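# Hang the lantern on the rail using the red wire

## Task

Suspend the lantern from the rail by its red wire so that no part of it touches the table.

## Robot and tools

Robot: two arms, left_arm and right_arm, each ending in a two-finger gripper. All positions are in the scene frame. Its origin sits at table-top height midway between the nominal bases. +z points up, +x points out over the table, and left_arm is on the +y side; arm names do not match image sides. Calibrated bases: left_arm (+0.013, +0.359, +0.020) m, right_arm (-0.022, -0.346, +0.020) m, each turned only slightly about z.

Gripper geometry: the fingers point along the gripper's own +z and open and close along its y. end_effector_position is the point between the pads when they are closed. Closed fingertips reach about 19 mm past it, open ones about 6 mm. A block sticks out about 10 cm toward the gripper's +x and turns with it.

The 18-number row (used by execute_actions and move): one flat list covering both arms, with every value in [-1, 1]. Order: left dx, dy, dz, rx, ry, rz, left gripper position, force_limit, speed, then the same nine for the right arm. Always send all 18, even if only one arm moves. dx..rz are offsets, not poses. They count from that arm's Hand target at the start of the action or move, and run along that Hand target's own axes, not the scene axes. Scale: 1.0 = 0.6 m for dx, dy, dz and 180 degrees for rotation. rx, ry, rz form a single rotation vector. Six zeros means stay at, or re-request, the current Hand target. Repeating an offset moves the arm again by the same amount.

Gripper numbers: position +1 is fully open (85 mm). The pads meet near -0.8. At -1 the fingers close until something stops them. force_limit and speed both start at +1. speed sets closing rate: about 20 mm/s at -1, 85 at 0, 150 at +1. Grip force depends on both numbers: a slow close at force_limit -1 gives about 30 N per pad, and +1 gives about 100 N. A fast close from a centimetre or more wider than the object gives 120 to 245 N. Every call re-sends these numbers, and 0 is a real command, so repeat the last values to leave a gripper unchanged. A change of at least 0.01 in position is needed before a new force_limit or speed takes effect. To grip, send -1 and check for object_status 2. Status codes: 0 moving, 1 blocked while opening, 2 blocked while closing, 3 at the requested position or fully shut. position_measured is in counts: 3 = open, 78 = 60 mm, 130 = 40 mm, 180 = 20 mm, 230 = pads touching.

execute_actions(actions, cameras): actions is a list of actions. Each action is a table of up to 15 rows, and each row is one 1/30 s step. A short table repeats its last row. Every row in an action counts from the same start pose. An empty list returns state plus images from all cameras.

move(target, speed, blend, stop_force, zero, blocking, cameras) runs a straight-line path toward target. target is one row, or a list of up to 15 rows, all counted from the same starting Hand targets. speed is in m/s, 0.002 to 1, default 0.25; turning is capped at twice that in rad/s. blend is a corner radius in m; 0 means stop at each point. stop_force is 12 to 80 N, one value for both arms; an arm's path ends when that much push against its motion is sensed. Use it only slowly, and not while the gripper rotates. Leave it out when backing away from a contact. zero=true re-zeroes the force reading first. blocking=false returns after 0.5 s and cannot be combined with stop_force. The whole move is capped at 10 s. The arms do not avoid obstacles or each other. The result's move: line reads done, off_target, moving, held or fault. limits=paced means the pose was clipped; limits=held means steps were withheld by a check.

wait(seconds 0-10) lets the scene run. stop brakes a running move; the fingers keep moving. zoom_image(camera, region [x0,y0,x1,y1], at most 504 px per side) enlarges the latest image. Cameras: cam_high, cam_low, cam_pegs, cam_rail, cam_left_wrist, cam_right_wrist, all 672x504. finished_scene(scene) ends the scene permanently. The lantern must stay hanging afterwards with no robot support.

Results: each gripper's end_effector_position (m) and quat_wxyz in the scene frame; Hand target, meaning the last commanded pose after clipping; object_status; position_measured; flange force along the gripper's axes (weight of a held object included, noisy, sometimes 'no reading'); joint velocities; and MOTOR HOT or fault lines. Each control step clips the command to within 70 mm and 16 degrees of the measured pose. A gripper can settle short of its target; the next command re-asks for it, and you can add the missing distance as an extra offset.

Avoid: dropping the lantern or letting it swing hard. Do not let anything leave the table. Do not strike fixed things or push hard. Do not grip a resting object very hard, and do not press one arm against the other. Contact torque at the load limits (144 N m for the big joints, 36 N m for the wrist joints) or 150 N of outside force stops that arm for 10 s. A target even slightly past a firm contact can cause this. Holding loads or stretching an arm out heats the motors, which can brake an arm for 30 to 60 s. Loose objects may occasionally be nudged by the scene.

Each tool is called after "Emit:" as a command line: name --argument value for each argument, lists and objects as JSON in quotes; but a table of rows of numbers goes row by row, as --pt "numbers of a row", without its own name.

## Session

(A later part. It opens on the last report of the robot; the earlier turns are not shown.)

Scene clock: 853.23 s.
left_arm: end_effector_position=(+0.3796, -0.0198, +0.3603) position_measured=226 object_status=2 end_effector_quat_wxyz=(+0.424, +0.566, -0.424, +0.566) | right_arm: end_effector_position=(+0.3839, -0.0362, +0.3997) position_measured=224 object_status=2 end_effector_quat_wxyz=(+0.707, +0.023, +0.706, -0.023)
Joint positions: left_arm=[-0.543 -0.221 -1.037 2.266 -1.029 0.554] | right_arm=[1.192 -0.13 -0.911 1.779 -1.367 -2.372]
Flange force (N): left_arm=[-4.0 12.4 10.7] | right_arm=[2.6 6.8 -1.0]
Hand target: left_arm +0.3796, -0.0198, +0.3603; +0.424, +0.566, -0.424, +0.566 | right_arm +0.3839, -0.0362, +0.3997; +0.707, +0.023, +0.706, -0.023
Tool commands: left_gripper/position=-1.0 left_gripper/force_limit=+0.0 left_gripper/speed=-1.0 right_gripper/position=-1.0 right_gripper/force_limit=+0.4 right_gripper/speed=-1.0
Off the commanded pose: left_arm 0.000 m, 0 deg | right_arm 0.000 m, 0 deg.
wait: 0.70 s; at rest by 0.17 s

Emit:
move --target '[0,0,0,0,0,0,-0.35,0,-1,0,0,0,0,0,0,-1,0.4,-1]'

Emit:
move --target '[0,0,-0.2,0,0,0,-0.35,0,-1,0,0,0,0,0,0,-1,0.4,-1]' --speed 0.1 --cameras '["all"]'

Emit:
zoom_image --camera "cam_rail" --region '[10, 360, 160, 504]'

Scene clock: 858.43 s.
left_arm: end_effector_position=(+0.3796, -0.0198, +0.3603) position_measured=173 object_status=0 end_effector_quat_wxyz=(+0.424, +0.566, -0.424, +0.566) | right_arm: end_effector_position=(+0.3839, -0.0363, +0.3997) position_measured=224 object_status=2 end_effector_quat_wxyz=(+0.707, +0.023, +0.706, -0.023)
Joint positions: left_arm=[-0.543 -0.221 -1.037 2.266 -1.029 0.554] | right_arm=[1.192 -0.13 -0.911 1.779 -1.367 -2.372]
Flange force (N): left_arm=[-3.4 9.6 4.3] | right_arm=[3.1 -1.9 -0.4]
Hand target: left_arm +0.3796, -0.0198, +0.3603; +0.424, +0.566, -0.424, +0.566 | right_arm +0.3839, -0.0362, +0.3997; +0.707, +0.023, +0.706, -0.023
Off the commanded pose: left_arm 0.000 m, 0 deg | right_arm 0.000 m, 0 deg.
move: done

Scene clock: 860.17 s.
left_arm: end_effector_position=(+0.3458, +0.0953, +0.3603) position_measured=173 object_status=3 end_effector_quat_wxyz=(+0.424, +0.566, -0.424, +0.566) | right_arm: end_effector_position=(+0.3839, -0.0362, +0.3997) position_measured=224 object_status=2 end_effector_quat_wxyz=(+0.707, +0.023, +0.706, -0.023)
Joint positions: left_arm=[0.084 -0.344 -1.174 1.739 -1.419 0.728] | right_arm=[1.192 -0.13 -0.911 1.779 -1.367 -2.372]
Flange force (N): left_arm=no reading | right_arm=[2.7 -1.9 -0.1]
Hand target: left_arm +0.3458, +0.0953, +0.3603; +0.424, +0.566, -0.424, +0.566 | right_arm +0.3839, -0.0362, +0.3997; +0.707, +0.023, +0.706, -0.023
Off the commanded pose: left_arm 0.000 m, 0 deg | right_arm 0.000 m, 0 deg.
move: done
camera_calibration:
cam_left_wrist: T_world_to_cam=[[-0.965592, -0.259847, -0.0105696, 0.366053], [-0.0826163, 0.345033, -0.934947, 0.347399], [0.24659, -0.901905, -0.354629, 0.256834], [0, 0, 0, 1]] pos_world=[0.318826, 0.206893, 0.41975]
cam_right_wrist: T_world_to_cam=[[0.0386077, 0.998997, -0.0226843, 0.0403446], [-0.345361, 0.0346424, 0.93783, -0.225901], [0.937675, -0.0283732, 0.346352, -0.365147], [0, 0, 0, 1]] pos_world=[0.262814, -0.0428388, 0.339241]

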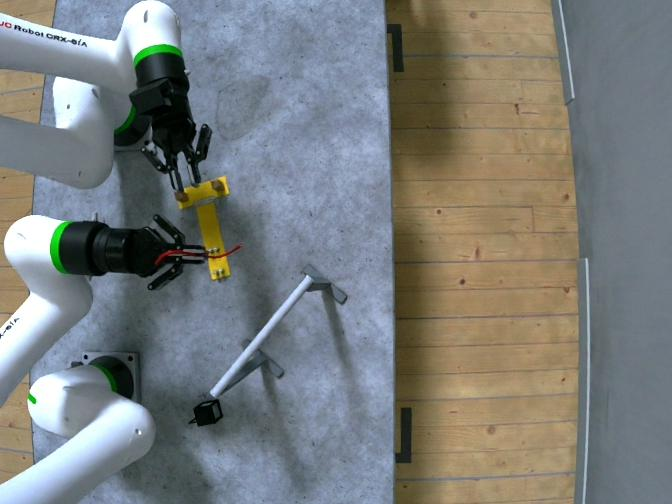

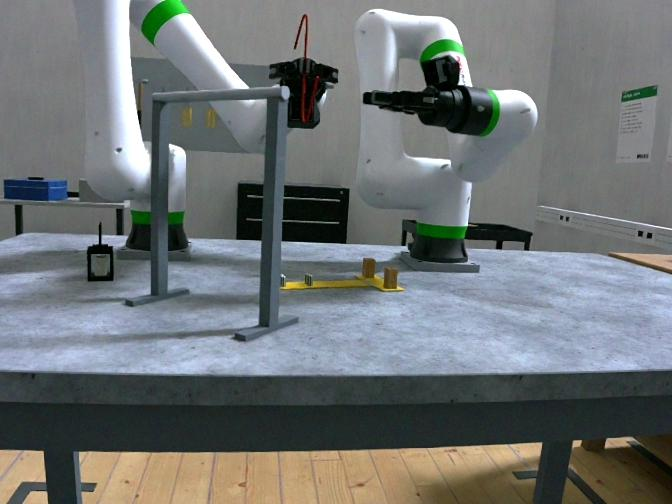

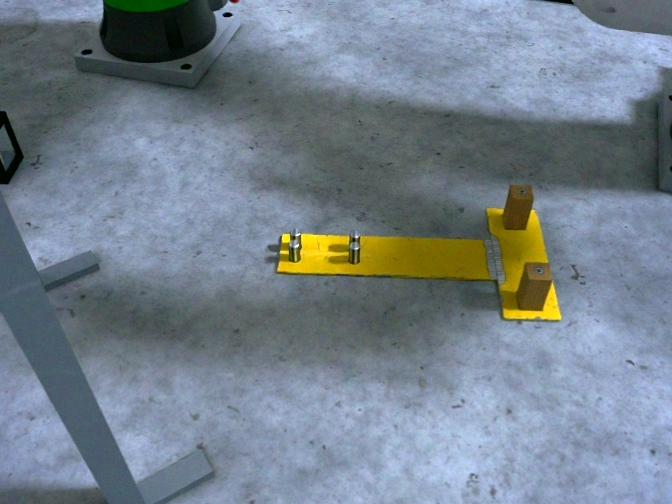

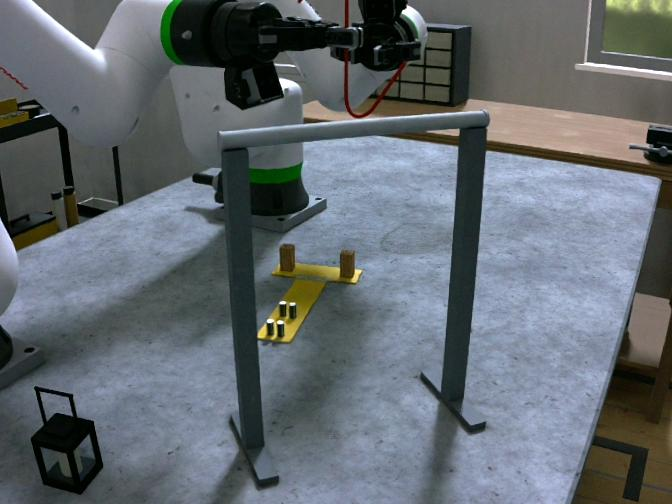

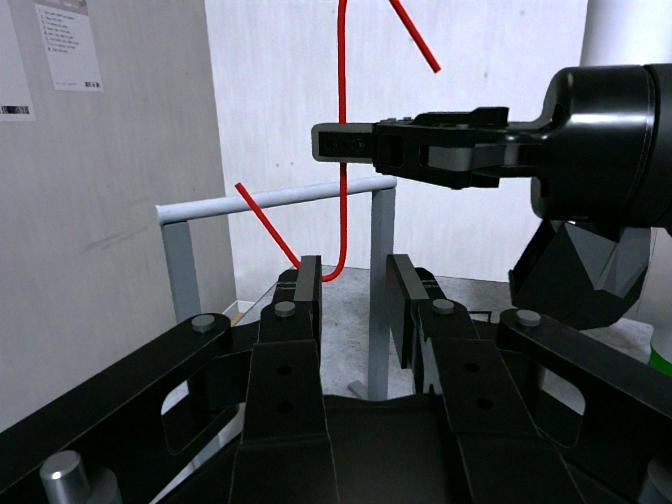

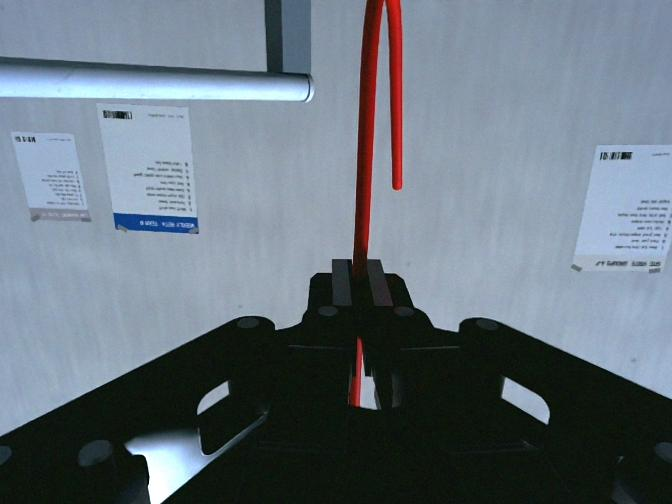

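Scaled by 3.360 from the camera's 672x504 image, which has a finer 960x720 frame.

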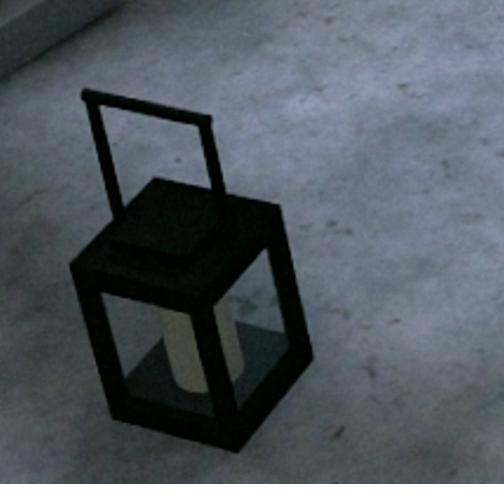

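Emit:
move --pt "0 0 -0.33 0 0 0 -0.35 0 -1 -0.167 0 -0.12 0 0 0 -1 0.4 -1" --pt "0 0 -0.33 0 0 0 -0.35 0 -1 -0.167 0 -0.12 0 0 -0.5 -1 0.4 -1" --pt "0 0 -0.33 0 0 0 -0.35 0 -1 -0.167 0 -0.12 0 0 -0.99 -1 0.4 -1" --speed 0.3 --cameras '["cam_high","cam_low","cam_rail","cam_right_wrist"]'

Scene clock: 978.63 s.
left_arm: end_effector_position=(+0.2901, +0.2853, +0.3602) position_measured=173 object_status=3 end_effector_quat_wxyz=(+0.424, +0.566, -0.424, +0.566) | right_arm: end_effector_position=(+0.3119, -0.0315, +0.4998) position_measured=224 object_status=2 end_effector_quat_wxyz=(+0.012, +0.706, -0.034, +0.707)
Joint positions: left_arm=[1.197 -0.206 -1.02 0.842 -2.132 0.537] | right_arm=[1.482 -0.252 -0.776 1.572 -1.571 1.016]
Flange force (N): left_arm=[1.2 -5.6 10.6] | right_arm=[-3.4 1.8 -0.3]
Hand target: left_arm +0.2901, +0.2853, +0.3602; +0.424, +0.566, -0.424, +0.566 | right_arm +0.3119, -0.0315, +0.4998; +0.012, +0.706, -0.034, +0.707
Off the commanded pose: left_arm 0.000 m, 0 deg | right_arm 0.000 m, 0 deg.
move: done; limits=paced
camera_calibration:
cam_right_wrist: T_world_to_cam=[[-0.0915243, -0.995764, -0.00880677, 0.0114826], [-0.342724, 0.0398022, -0.938592, 0.592312], [0.934967, -0.0828857, -0.344915, 0.0124143], [0, 0, 0, 1]] pos_world=[0.192444, -0.0111124, 0.560323]
Images, in order (width x height): cam_high 672x504, cam_low 672x504, cam_rail 672x504, cam_right_wrist 672x504.

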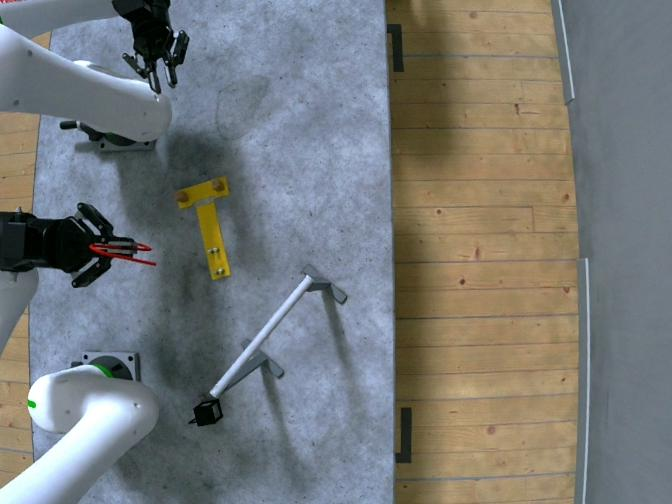

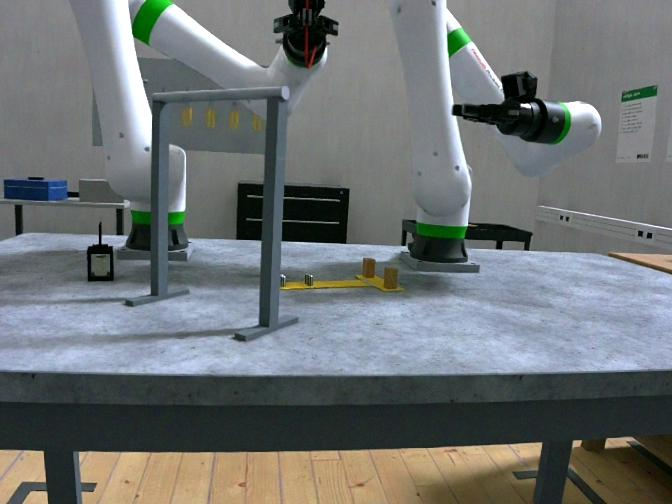

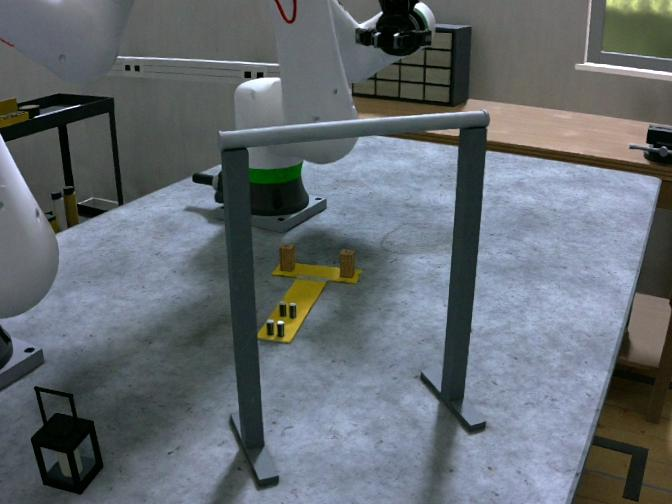

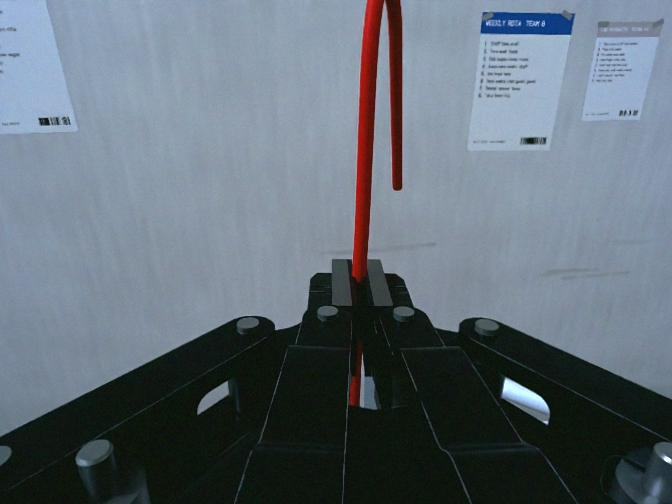

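Emit:
move --target '[0,0,0,0,0,0,-0.35,0,-1,-0.1,0.114,0.113,-0.083,0,-0.01,-1,0.4,-1]' --cameras '["cam_high","cam_low","cam_rail","cam_right_wrist","cam_left_wrist"]'

Emit:
zoom_image --camera "cam_rail" --region '[200, 0, 500, 200]'

Emit:
zoom_image --camera "cam_low" --region '[130, 0, 400, 200]'

Scene clock: 988.20 s.
left_arm: end_effector_position=(+0.2901, +0.2853, +0.3602) position_measured=173 object_status=3 end_effector_quat_wxyz=(+0.424, +0.566, -0.424, +0.566) | right_arm: end_effector_position=(+0.3753, -0.1023, +0.4378) position_measured=224 object_status=2 end_effector_quat_wxyz=(+0.115, +0.699, -0.114, +0.697)
Joint positions: left_arm=[1.197 -0.206 -1.02 0.842 -2.132 0.537] | right_arm=[1.275 -0.139 -0.827 1.535 -1.61 0.884]
Flange force (N): left_arm=[1.6 -5.7 10.2] | right_arm=[-3.0 2.5 3.1]
Hand target: left_arm +0.2901, +0.2853, +0.3602; +0.424, +0.566, -0.424, +0.566 | right_arm +0.3753, -0.1023, +0.4378; +0.115, +0.699, -0.114, +0.697
Off the commanded pose: left_arm 0.000 m, 0 deg | right_arm 0.000 m, 0 deg.
move: done
camera_calibration:
cam_left_wrist: T_world_to_cam=[[-0.965608, -0.259792, -0.0104455, 0.361571], [-0.0827109, 0.345015, -0.934946, 0.277273], [0.246496, -0.901927, -0.354637, 0.441968], [0, 0, 0, 1]] pos_world=[0.263126, 0.396893, 0.41975]
cam_right_wrist: T_world_to_cam=[[-0.344895, -0.938358, 0.0230746, 0.0332638], [-0.333865, 0.0996631, -0.937337, 0.56102], [0.877258, -0.330987, -0.347658, -0.0766101], [0, 0, 0, 1]] pos_world=[0.265984, -0.0500566, 0.498464]
Images, in order (width x height): cam_high 672x504, cam_low 672x504, cam_rail 672x504, cam_left_wrist 672x504, cam_right_wrist 672x504.

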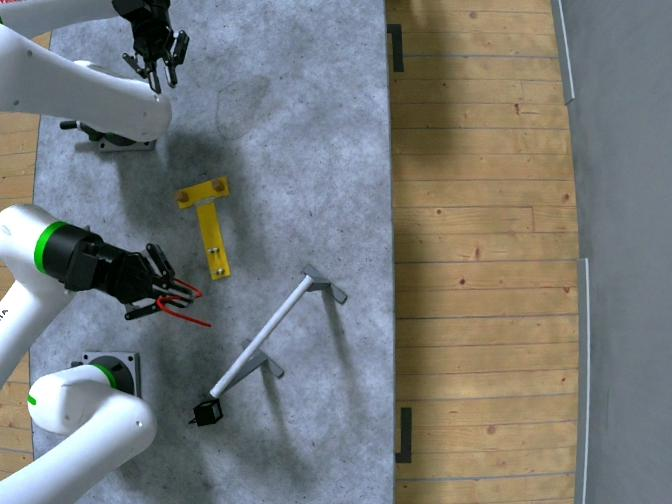

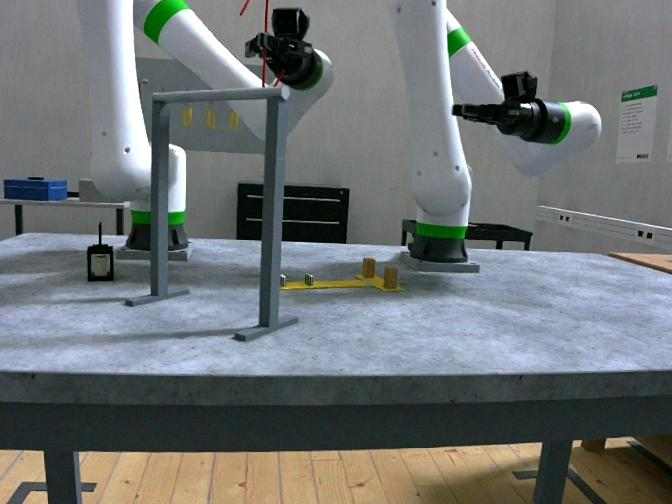

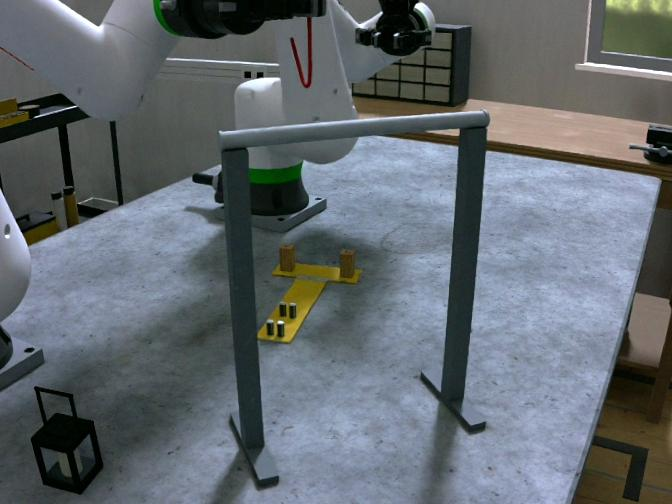

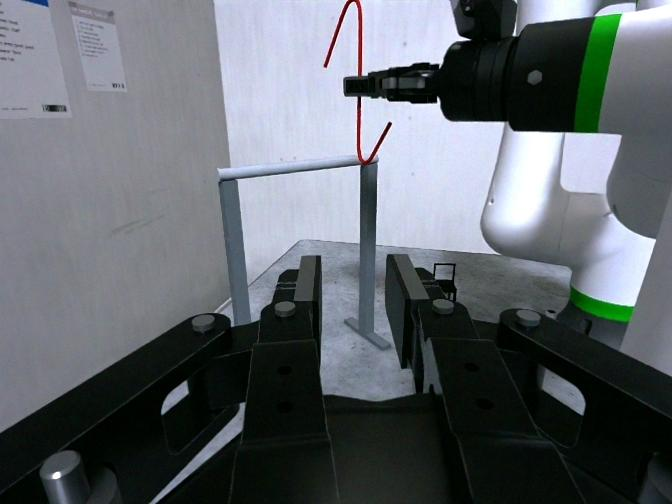

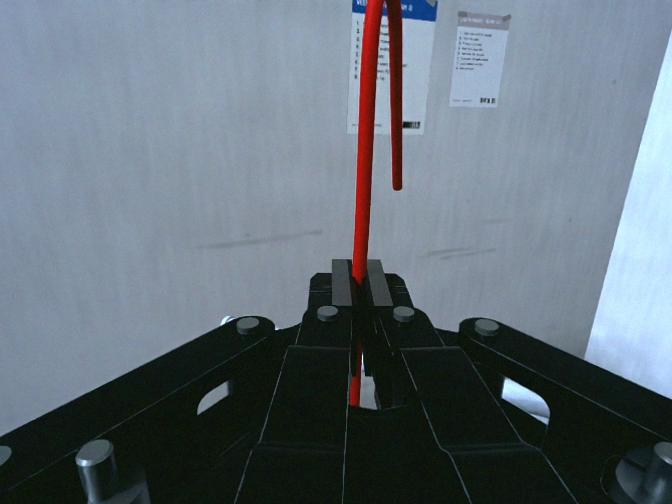

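Scaled by 1.680 from the camera's 672x504 image, which has a finer 960x720 frame.

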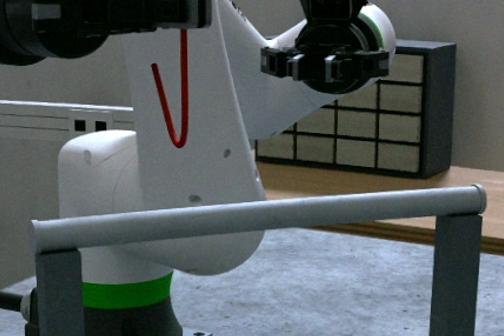

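Scaled by 1.867 from the camera's 672x504 image, which has a finer 960x720 frame.

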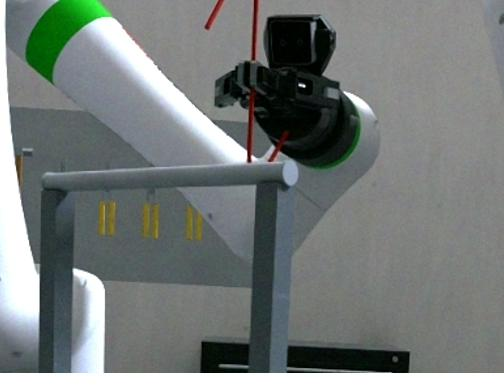

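Emit:
move --pt "0 0 0 0 0 0 -0.35 0 -1 -0.08 0.0405 0.0975 0 0 0 -1 0.4 -1" --pt "0 0 0 0 0 0 -0.35 0 -1 -0.137 0.0405 0.0975 0 0 0 -1 0.4 -1" --speed 0.12 --cameras '["cam_high","cam_low","cam_rail","cam_right_wrist","cam_left_wrist"]'

Emit:
zoom_image --camera "cam_rail" --region '[200, 0, 500, 200]'

Emit:
zoom_image --camera "cam_high" --region '[180, 240, 340, 420]'

Emit:
zoom_image --camera "cam_left_wrist" --region '[180, 30, 480, 260]'

Scene clock: 1001.23 s.
left_arm: end_effector_position=(+0.2901, +0.2853, +0.3602) position_measured=173 object_status=3 end_effector_quat_wxyz=(+0.424, +0.566, -0.424, +0.566) | right_arm: end_effector_position=(+0.4228, -0.1440, +0.3555) position_measured=224 object_status=2 end_effector_quat_wxyz=(+0.115, +0.699, -0.114, +0.697)
Joint positions: left_arm=[1.197 -0.206 -1.02 0.842 -2.132 0.537] | right_arm=[1.034 -0.078 -0.98 1.717 -1.452 0.662]
Flange force (N): left_arm=[1.3 -6.6 10.4] | right_arm=[-3.1 2.3 0.6]
Hand target: left_arm +0.2901, +0.2853, +0.3602; +0.424, +0.566, -0.424, +0.566 | right_arm +0.4228, -0.1440, +0.3555; +0.115, +0.699, -0.114, +0.697
Off the commanded pose: left_arm 0.000 m, 0 deg | right_arm 0.000 m, 0 deg.
move: done
camera_calibration:
cam_left_wrist: T_world_to_cam=[[-0.965608, -0.259792, -0.0104455, 0.361571], [-0.0827109, 0.345015, -0.934946, 0.277273], [0.246496, -0.901927, -0.354637, 0.441968], [0, 0, 0, 1]] pos_world=[0.263126, 0.396893, 0.41975]
cam_right_wrist: T_world_to_cam=[[-0.344926, -0.938348, 0.0229862, 0.0123353], [-0.333834, 0.0997522, -0.937339, 0.503868], [0.877257, -0.330987, -0.34766, -0.160639], [0, 0, 0, 1]] pos_world=[0.313385, -0.0918564, 0.416164]
Images, in order (width x height): cam_high 672x504, cam_low 672x504, cam_rail 672x504, cam_left_wrist 672x504, cam_right_wrist 672x504.

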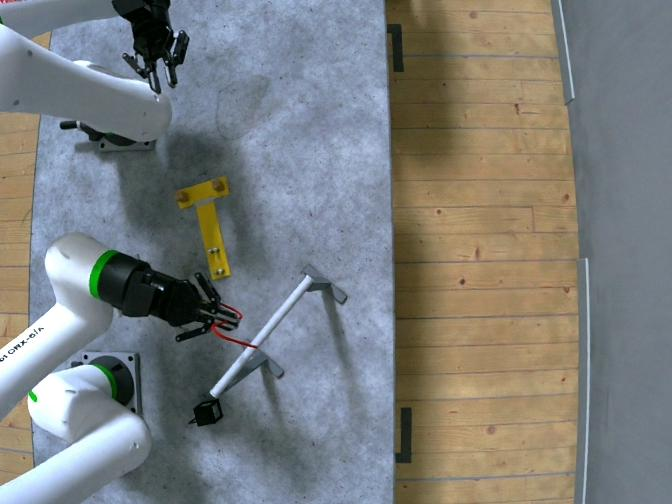

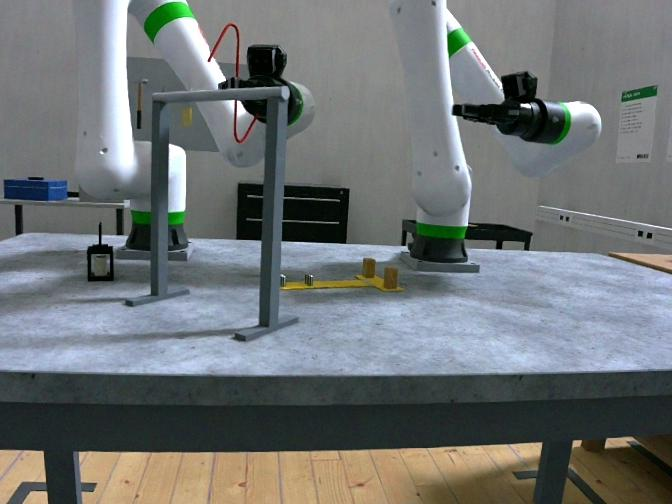

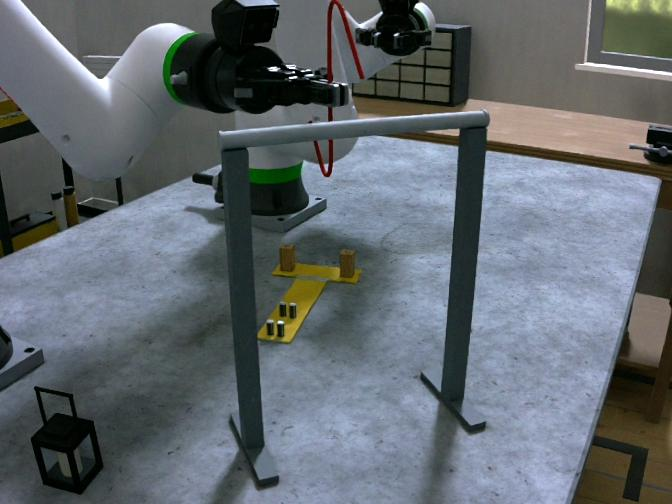

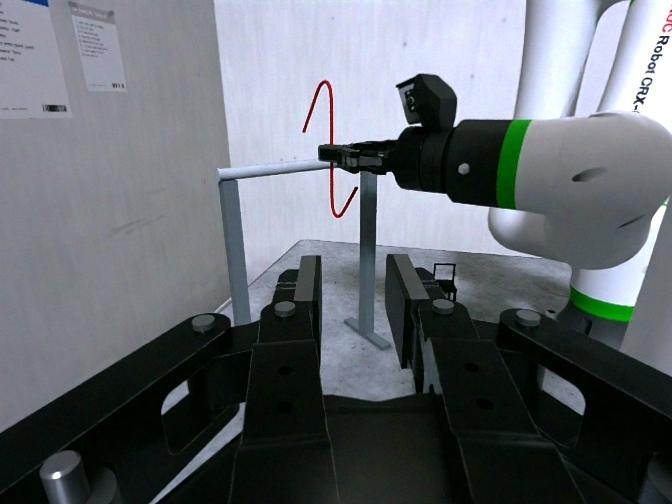

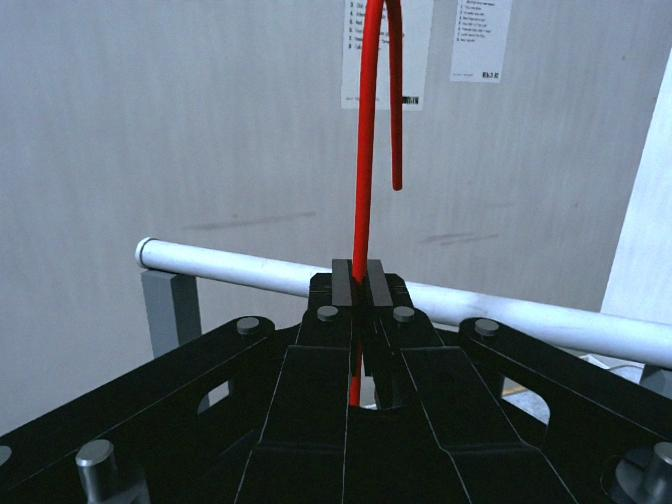

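Scaled by 1.680 from the camera's 672x504 image, which has a finer 960x720 frame.

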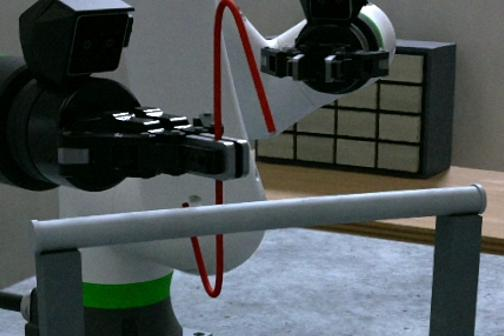

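Scaled by 2.800 from the camera's 672x504 image, which has a finer 960x720 frame.

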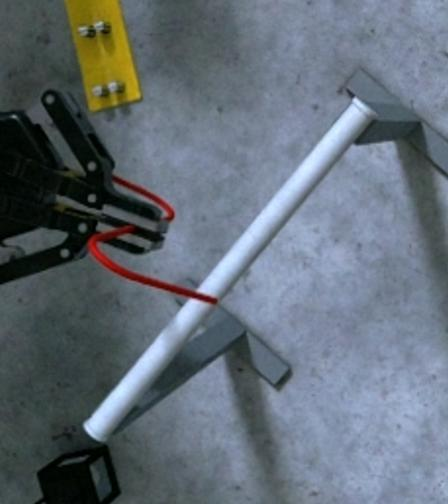

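Scaled by 1.680 from the camera's 672x504 image, which has a finer 960x720 frame.

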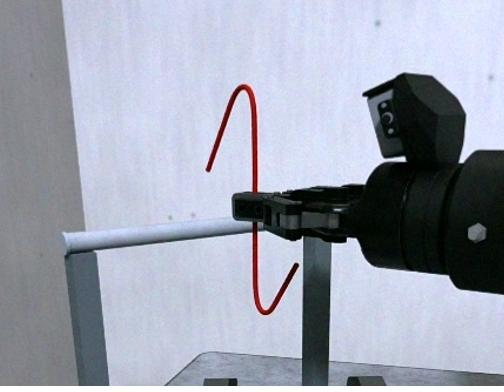

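Emit:
move --pt "0 0 0 0 0 0 -0.35 0 -1 -0.092 0 0 0 0 0 -1 0.4 -1" --speed 0.05 --stop_force 15 --cameras '["cam_high","cam_low","cam_rail","cam_right_wrist","cam_left_wrist"]'

Emit:
zoom_image --camera "cam_rail" --region '[200, 0, 500, 200]'

Emit:
zoom_image --camera "cam_left_wrist" --region '[180, 30, 480, 260]'

Emit:
zoom_image --camera "cam_high" --region '[180, 240, 340, 420]'

Scene clock: 1011.47 s.
left_arm: end_effector_position=(+0.2901, +0.2853, +0.3602) position_measured=173 object_status=3 end_effector_quat_wxyz=(+0.424, +0.566, -0.424, +0.566) | right_arm: end_effector_position=(+0.4226, -0.1441, +0.3003) position_measured=224 object_status=2 end_effector_quat_wxyz=(+0.115, +0.699, -0.114, +0.697)
Joint positions: left_arm=[1.197 -0.206 -1.02 0.842 -2.132 0.537] | right_arm=[1.025 0.035 -1.028 1.743 -1.473 0.5]
Flange force (N): left_arm=[0.8 -4.7 9.8] | right_arm=[-1.7 1.4 0.8]
Hand target: left_arm +0.2901, +0.2853, +0.3602; +0.424, +0.566, -0.424, +0.566 | right_arm +0.4226, -0.1441, +0.3003; +0.115, +0.699, -0.114, +0.697
Off the commanded pose: left_arm 0.000 m, 0 deg | right_arm 0.000 m, 0 deg.
move: done
camera_calibration:
cam_left_wrist: T_world_to_cam=[[-0.965608, -0.259792, -0.0104455, 0.361571], [-0.0827109, 0.345015, -0.934946, 0.277273], [0.246496, -0.901927, -0.354637, 0.441968], [0, 0, 0, 1]] pos_world=[0.263126, 0.396893, 0.41975]
cam_right_wrist: T_world_to_cam=[[-0.344895, -0.938358, 0.0230746, 0.0134945], [-0.333865, 0.0996631, -0.937337, 0.451967], [0.877258, -0.330987, -0.347658, -0.17969], [0, 0, 0, 1]] pos_world=[0.313184, -0.0918566, 0.360864]
Images, in order (width x height): cam_high 672x504, cam_low 672x504, cam_rail 672x504, cam_left_wrist 672x504, cam_right_wrist 672x504.

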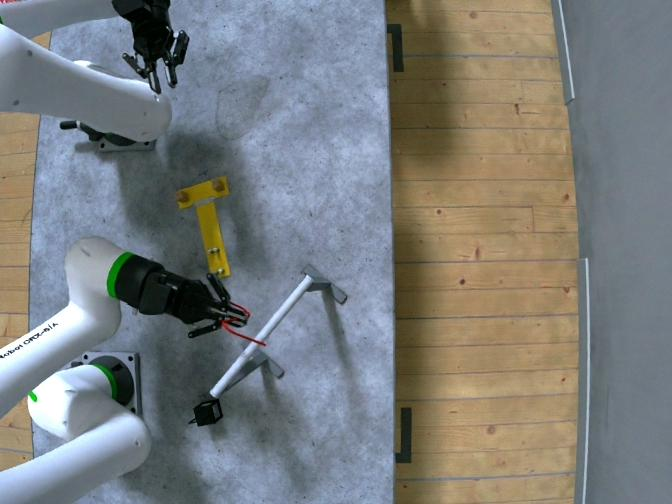

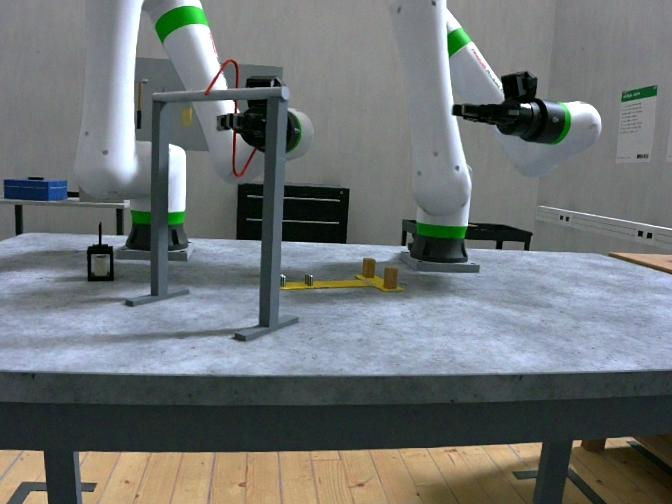

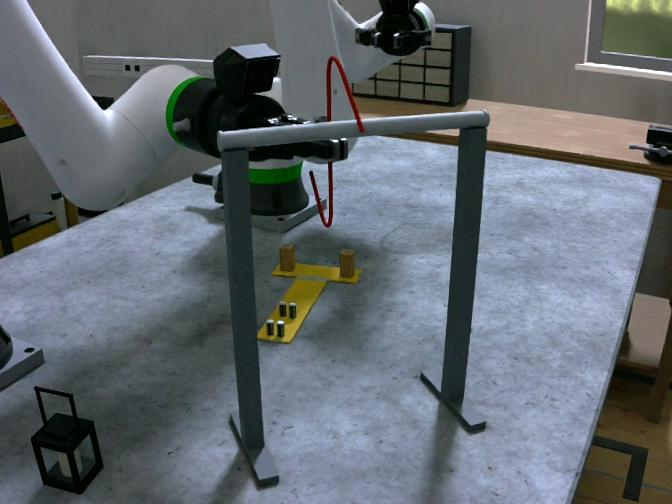

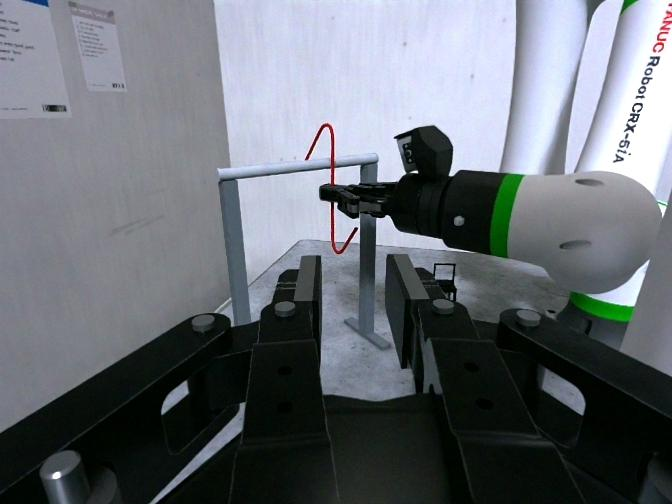

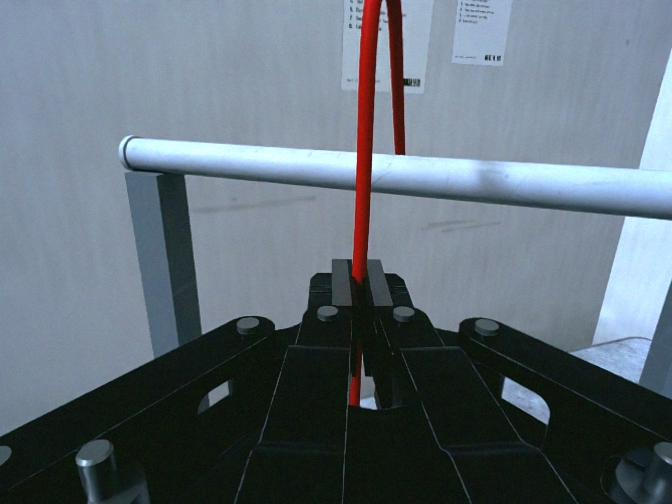

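Scaled by 1.680 from the camera's 672x504 image, which has a finer 960x720 frame.

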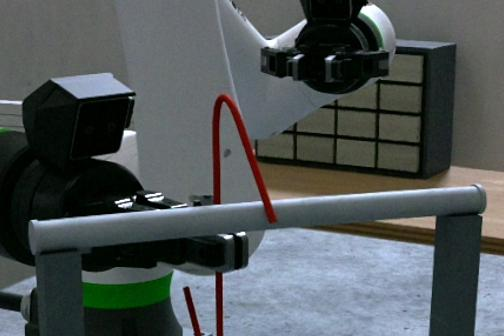

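Scaled by 1.680 from the camera's 672x504 image, which has a finer 960x720 frame.

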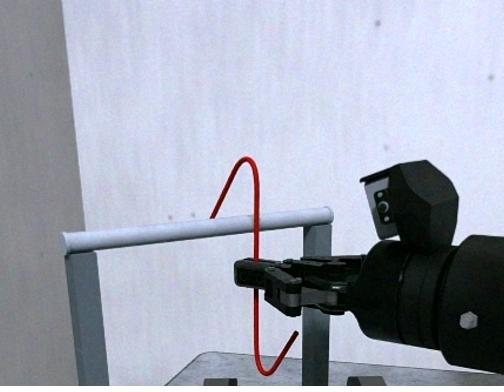

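Scaled by 2.800 from the camera's 672x504 image, which has a finer 960x720 frame.

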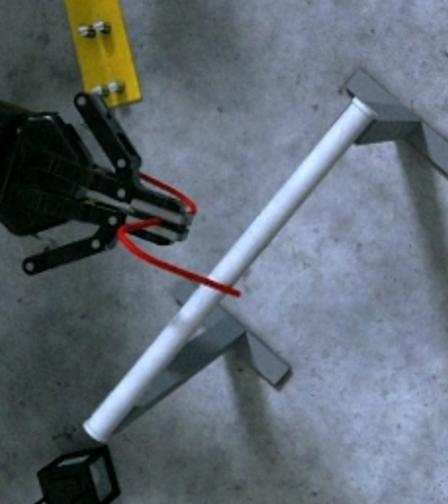

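Emit:
move --target '[0,0,0,0,0,0,-0.35,0,-1,-0.01,0.0132,0.0343,0,0,0,-1,0.4,-1]' --speed 0.03 --stop_force 12

Emit:
move --target '[0,0,0,0,0,0,-0.35,0,-1,-0.08,0,0,0,0,0,-1,0.4,-1]' --speed 0.015 --stop_force 12 --cameras '["cam_high","cam_low","cam_rail","cam_right_wrist","cam_left_wrist"]'

Emit:
zoom_image --camera "cam_rail" --region '[250, 80, 430, 260]'

Emit:
zoom_image --camera "cam_left_wrist" --region '[250, 100, 430, 280]'

Scene clock: 1022.17 s.
left_arm: end_effector_position=(+0.2901, +0.2853, +0.3602) position_measured=173 object_status=3 end_effector_quat_wxyz=(+0.424, +0.566, -0.424, +0.566) | right_arm: end_effector_position=(+0.4395, -0.1582, +0.2943) position_measured=224 object_status=2 end_effector_quat_wxyz=(+0.115, +0.699, -0.114, +0.697)
Joint positions: left_arm=[1.197 -0.206 -1.02 0.842 -2.132 0.537] | right_arm=[0.924 0.039 -1.04 1.834 -1.429 0.475]
Flange force (N): left_arm=[1.3 -5.0 10.1] | right_arm=[-2.3 1.2 -0.7]
Hand target: left_arm +0.2901, +0.2853, +0.3602; +0.424, +0.566, -0.424, +0.566 | right_arm +0.4395, -0.1582, +0.2943; +0.115, +0.699, -0.114, +0.697
Off the commanded pose: left_arm 0.000 m, 0 deg | right_arm 0.000 m, 0 deg.
move: done

Scene clock: 1026.03 s.
left_arm: end_effector_position=(+0.2901, +0.2853, +0.3602) position_measured=173 object_status=3 end_effector_quat_wxyz=(+0.424, +0.566, -0.424, +0.566) | right_arm: end_effector_position=(+0.4394, -0.1582, +0.2463) position_measured=224 object_status=2 end_effector_quat_wxyz=(+0.115, +0.699, -0.114, +0.697)
Joint positions: left_arm=[1.197 -0.206 -1.02 0.842 -2.132 0.537] | right_arm=[0.914 0.163 -1.062 1.861 -1.466 0.332]
Flange force (N): left_arm=[1.3 -5.6 10.3] | right_arm=[5.0 1.9 4.7]
Hand target: left_arm +0.2901, +0.2853, +0.3602; +0.424, +0.566, -0.424, +0.566 | right_arm +0.4394, -0.1582, +0.2463; +0.115, +0.699, -0.114, +0.697
Off the commanded pose: left_arm 0.000 m, 0 deg | right_arm 0.000 m, 0 deg.
move: done
camera_calibration:
cam_left_wrist: T_world_to_cam=[[-0.965608, -0.259792, -0.0104455, 0.361571], [-0.0827109, 0.345015, -0.934946, 0.277273], [0.246496, -0.901927, -0.354637, 0.441968], [0, 0, 0, 1]] pos_world=[0.263126, 0.396893, 0.41975]
cam_right_wrist: T_world_to_cam=[[-0.344895, -0.938358, 0.0230746, 0.00733843], [-0.333865, 0.0996631, -0.937337, 0.408398], [0.877258, -0.330987, -0.347658, -0.217956], [0, 0, 0, 1]] pos_world=[0.330084, -0.105957, 0.306864]
Images, in order (width x height): cam_high 672x504, cam_low 672x504, cam_rail 672x504, cam_left_wrist 672x504, cam_right_wrist 672x504.

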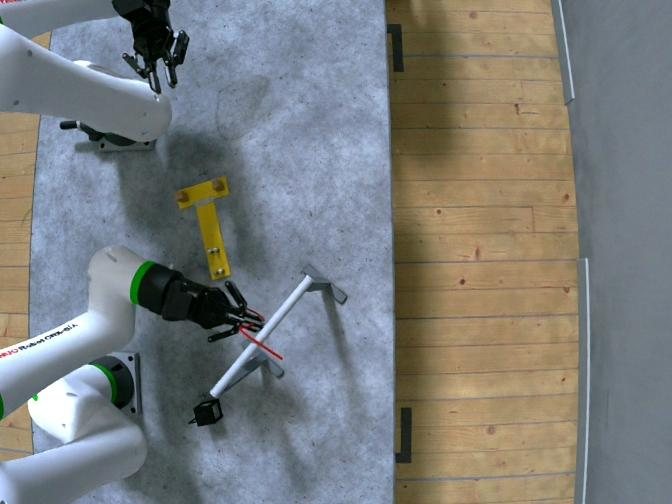

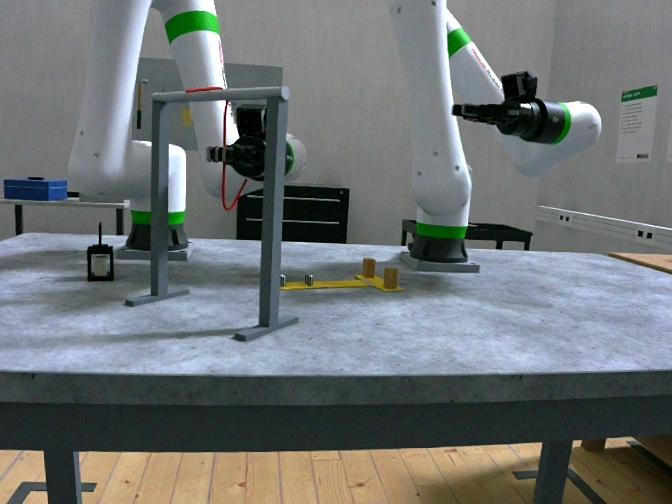

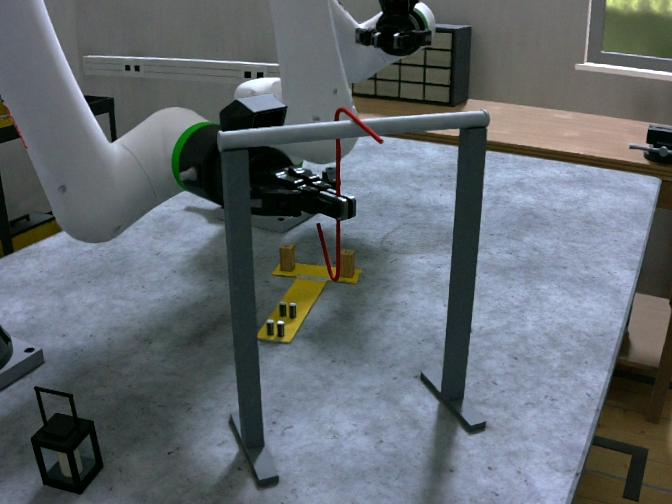

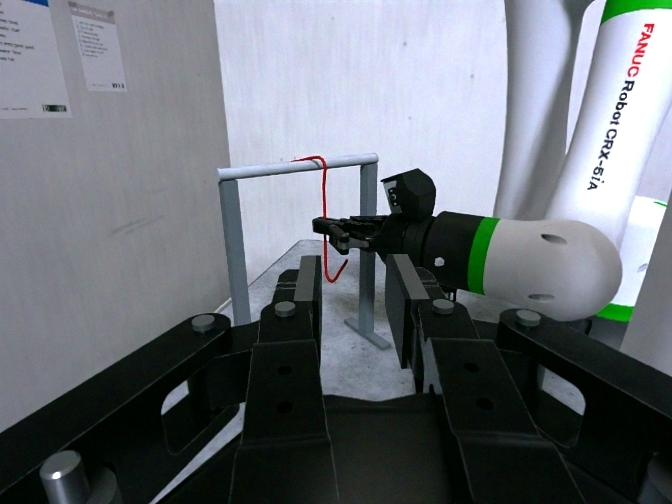

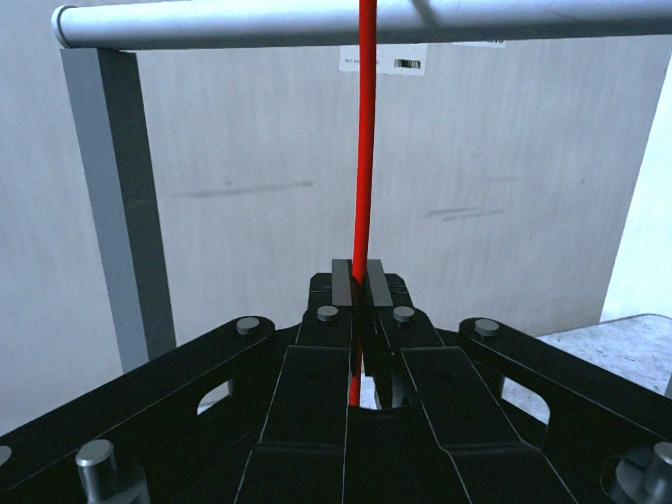

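Scaled by 2.800 from the camera's 672x504 image, which has a finer 960x720 frame.

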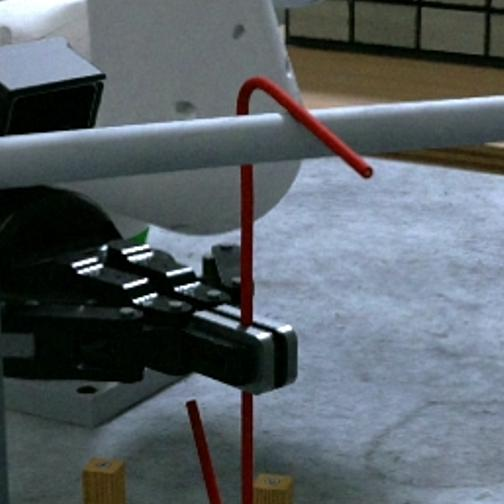

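Scaled by 2.800 from the camera's 672x504 image, which has a finer 960x720 frame.

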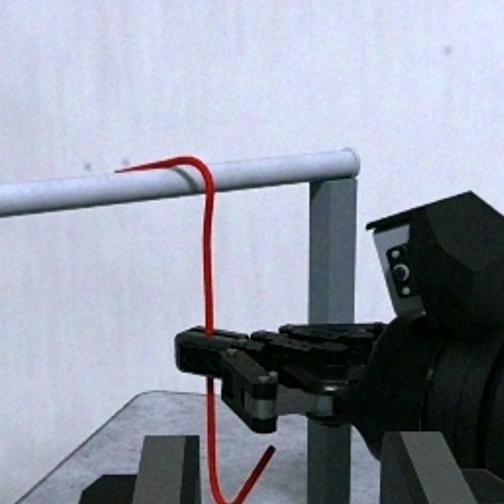

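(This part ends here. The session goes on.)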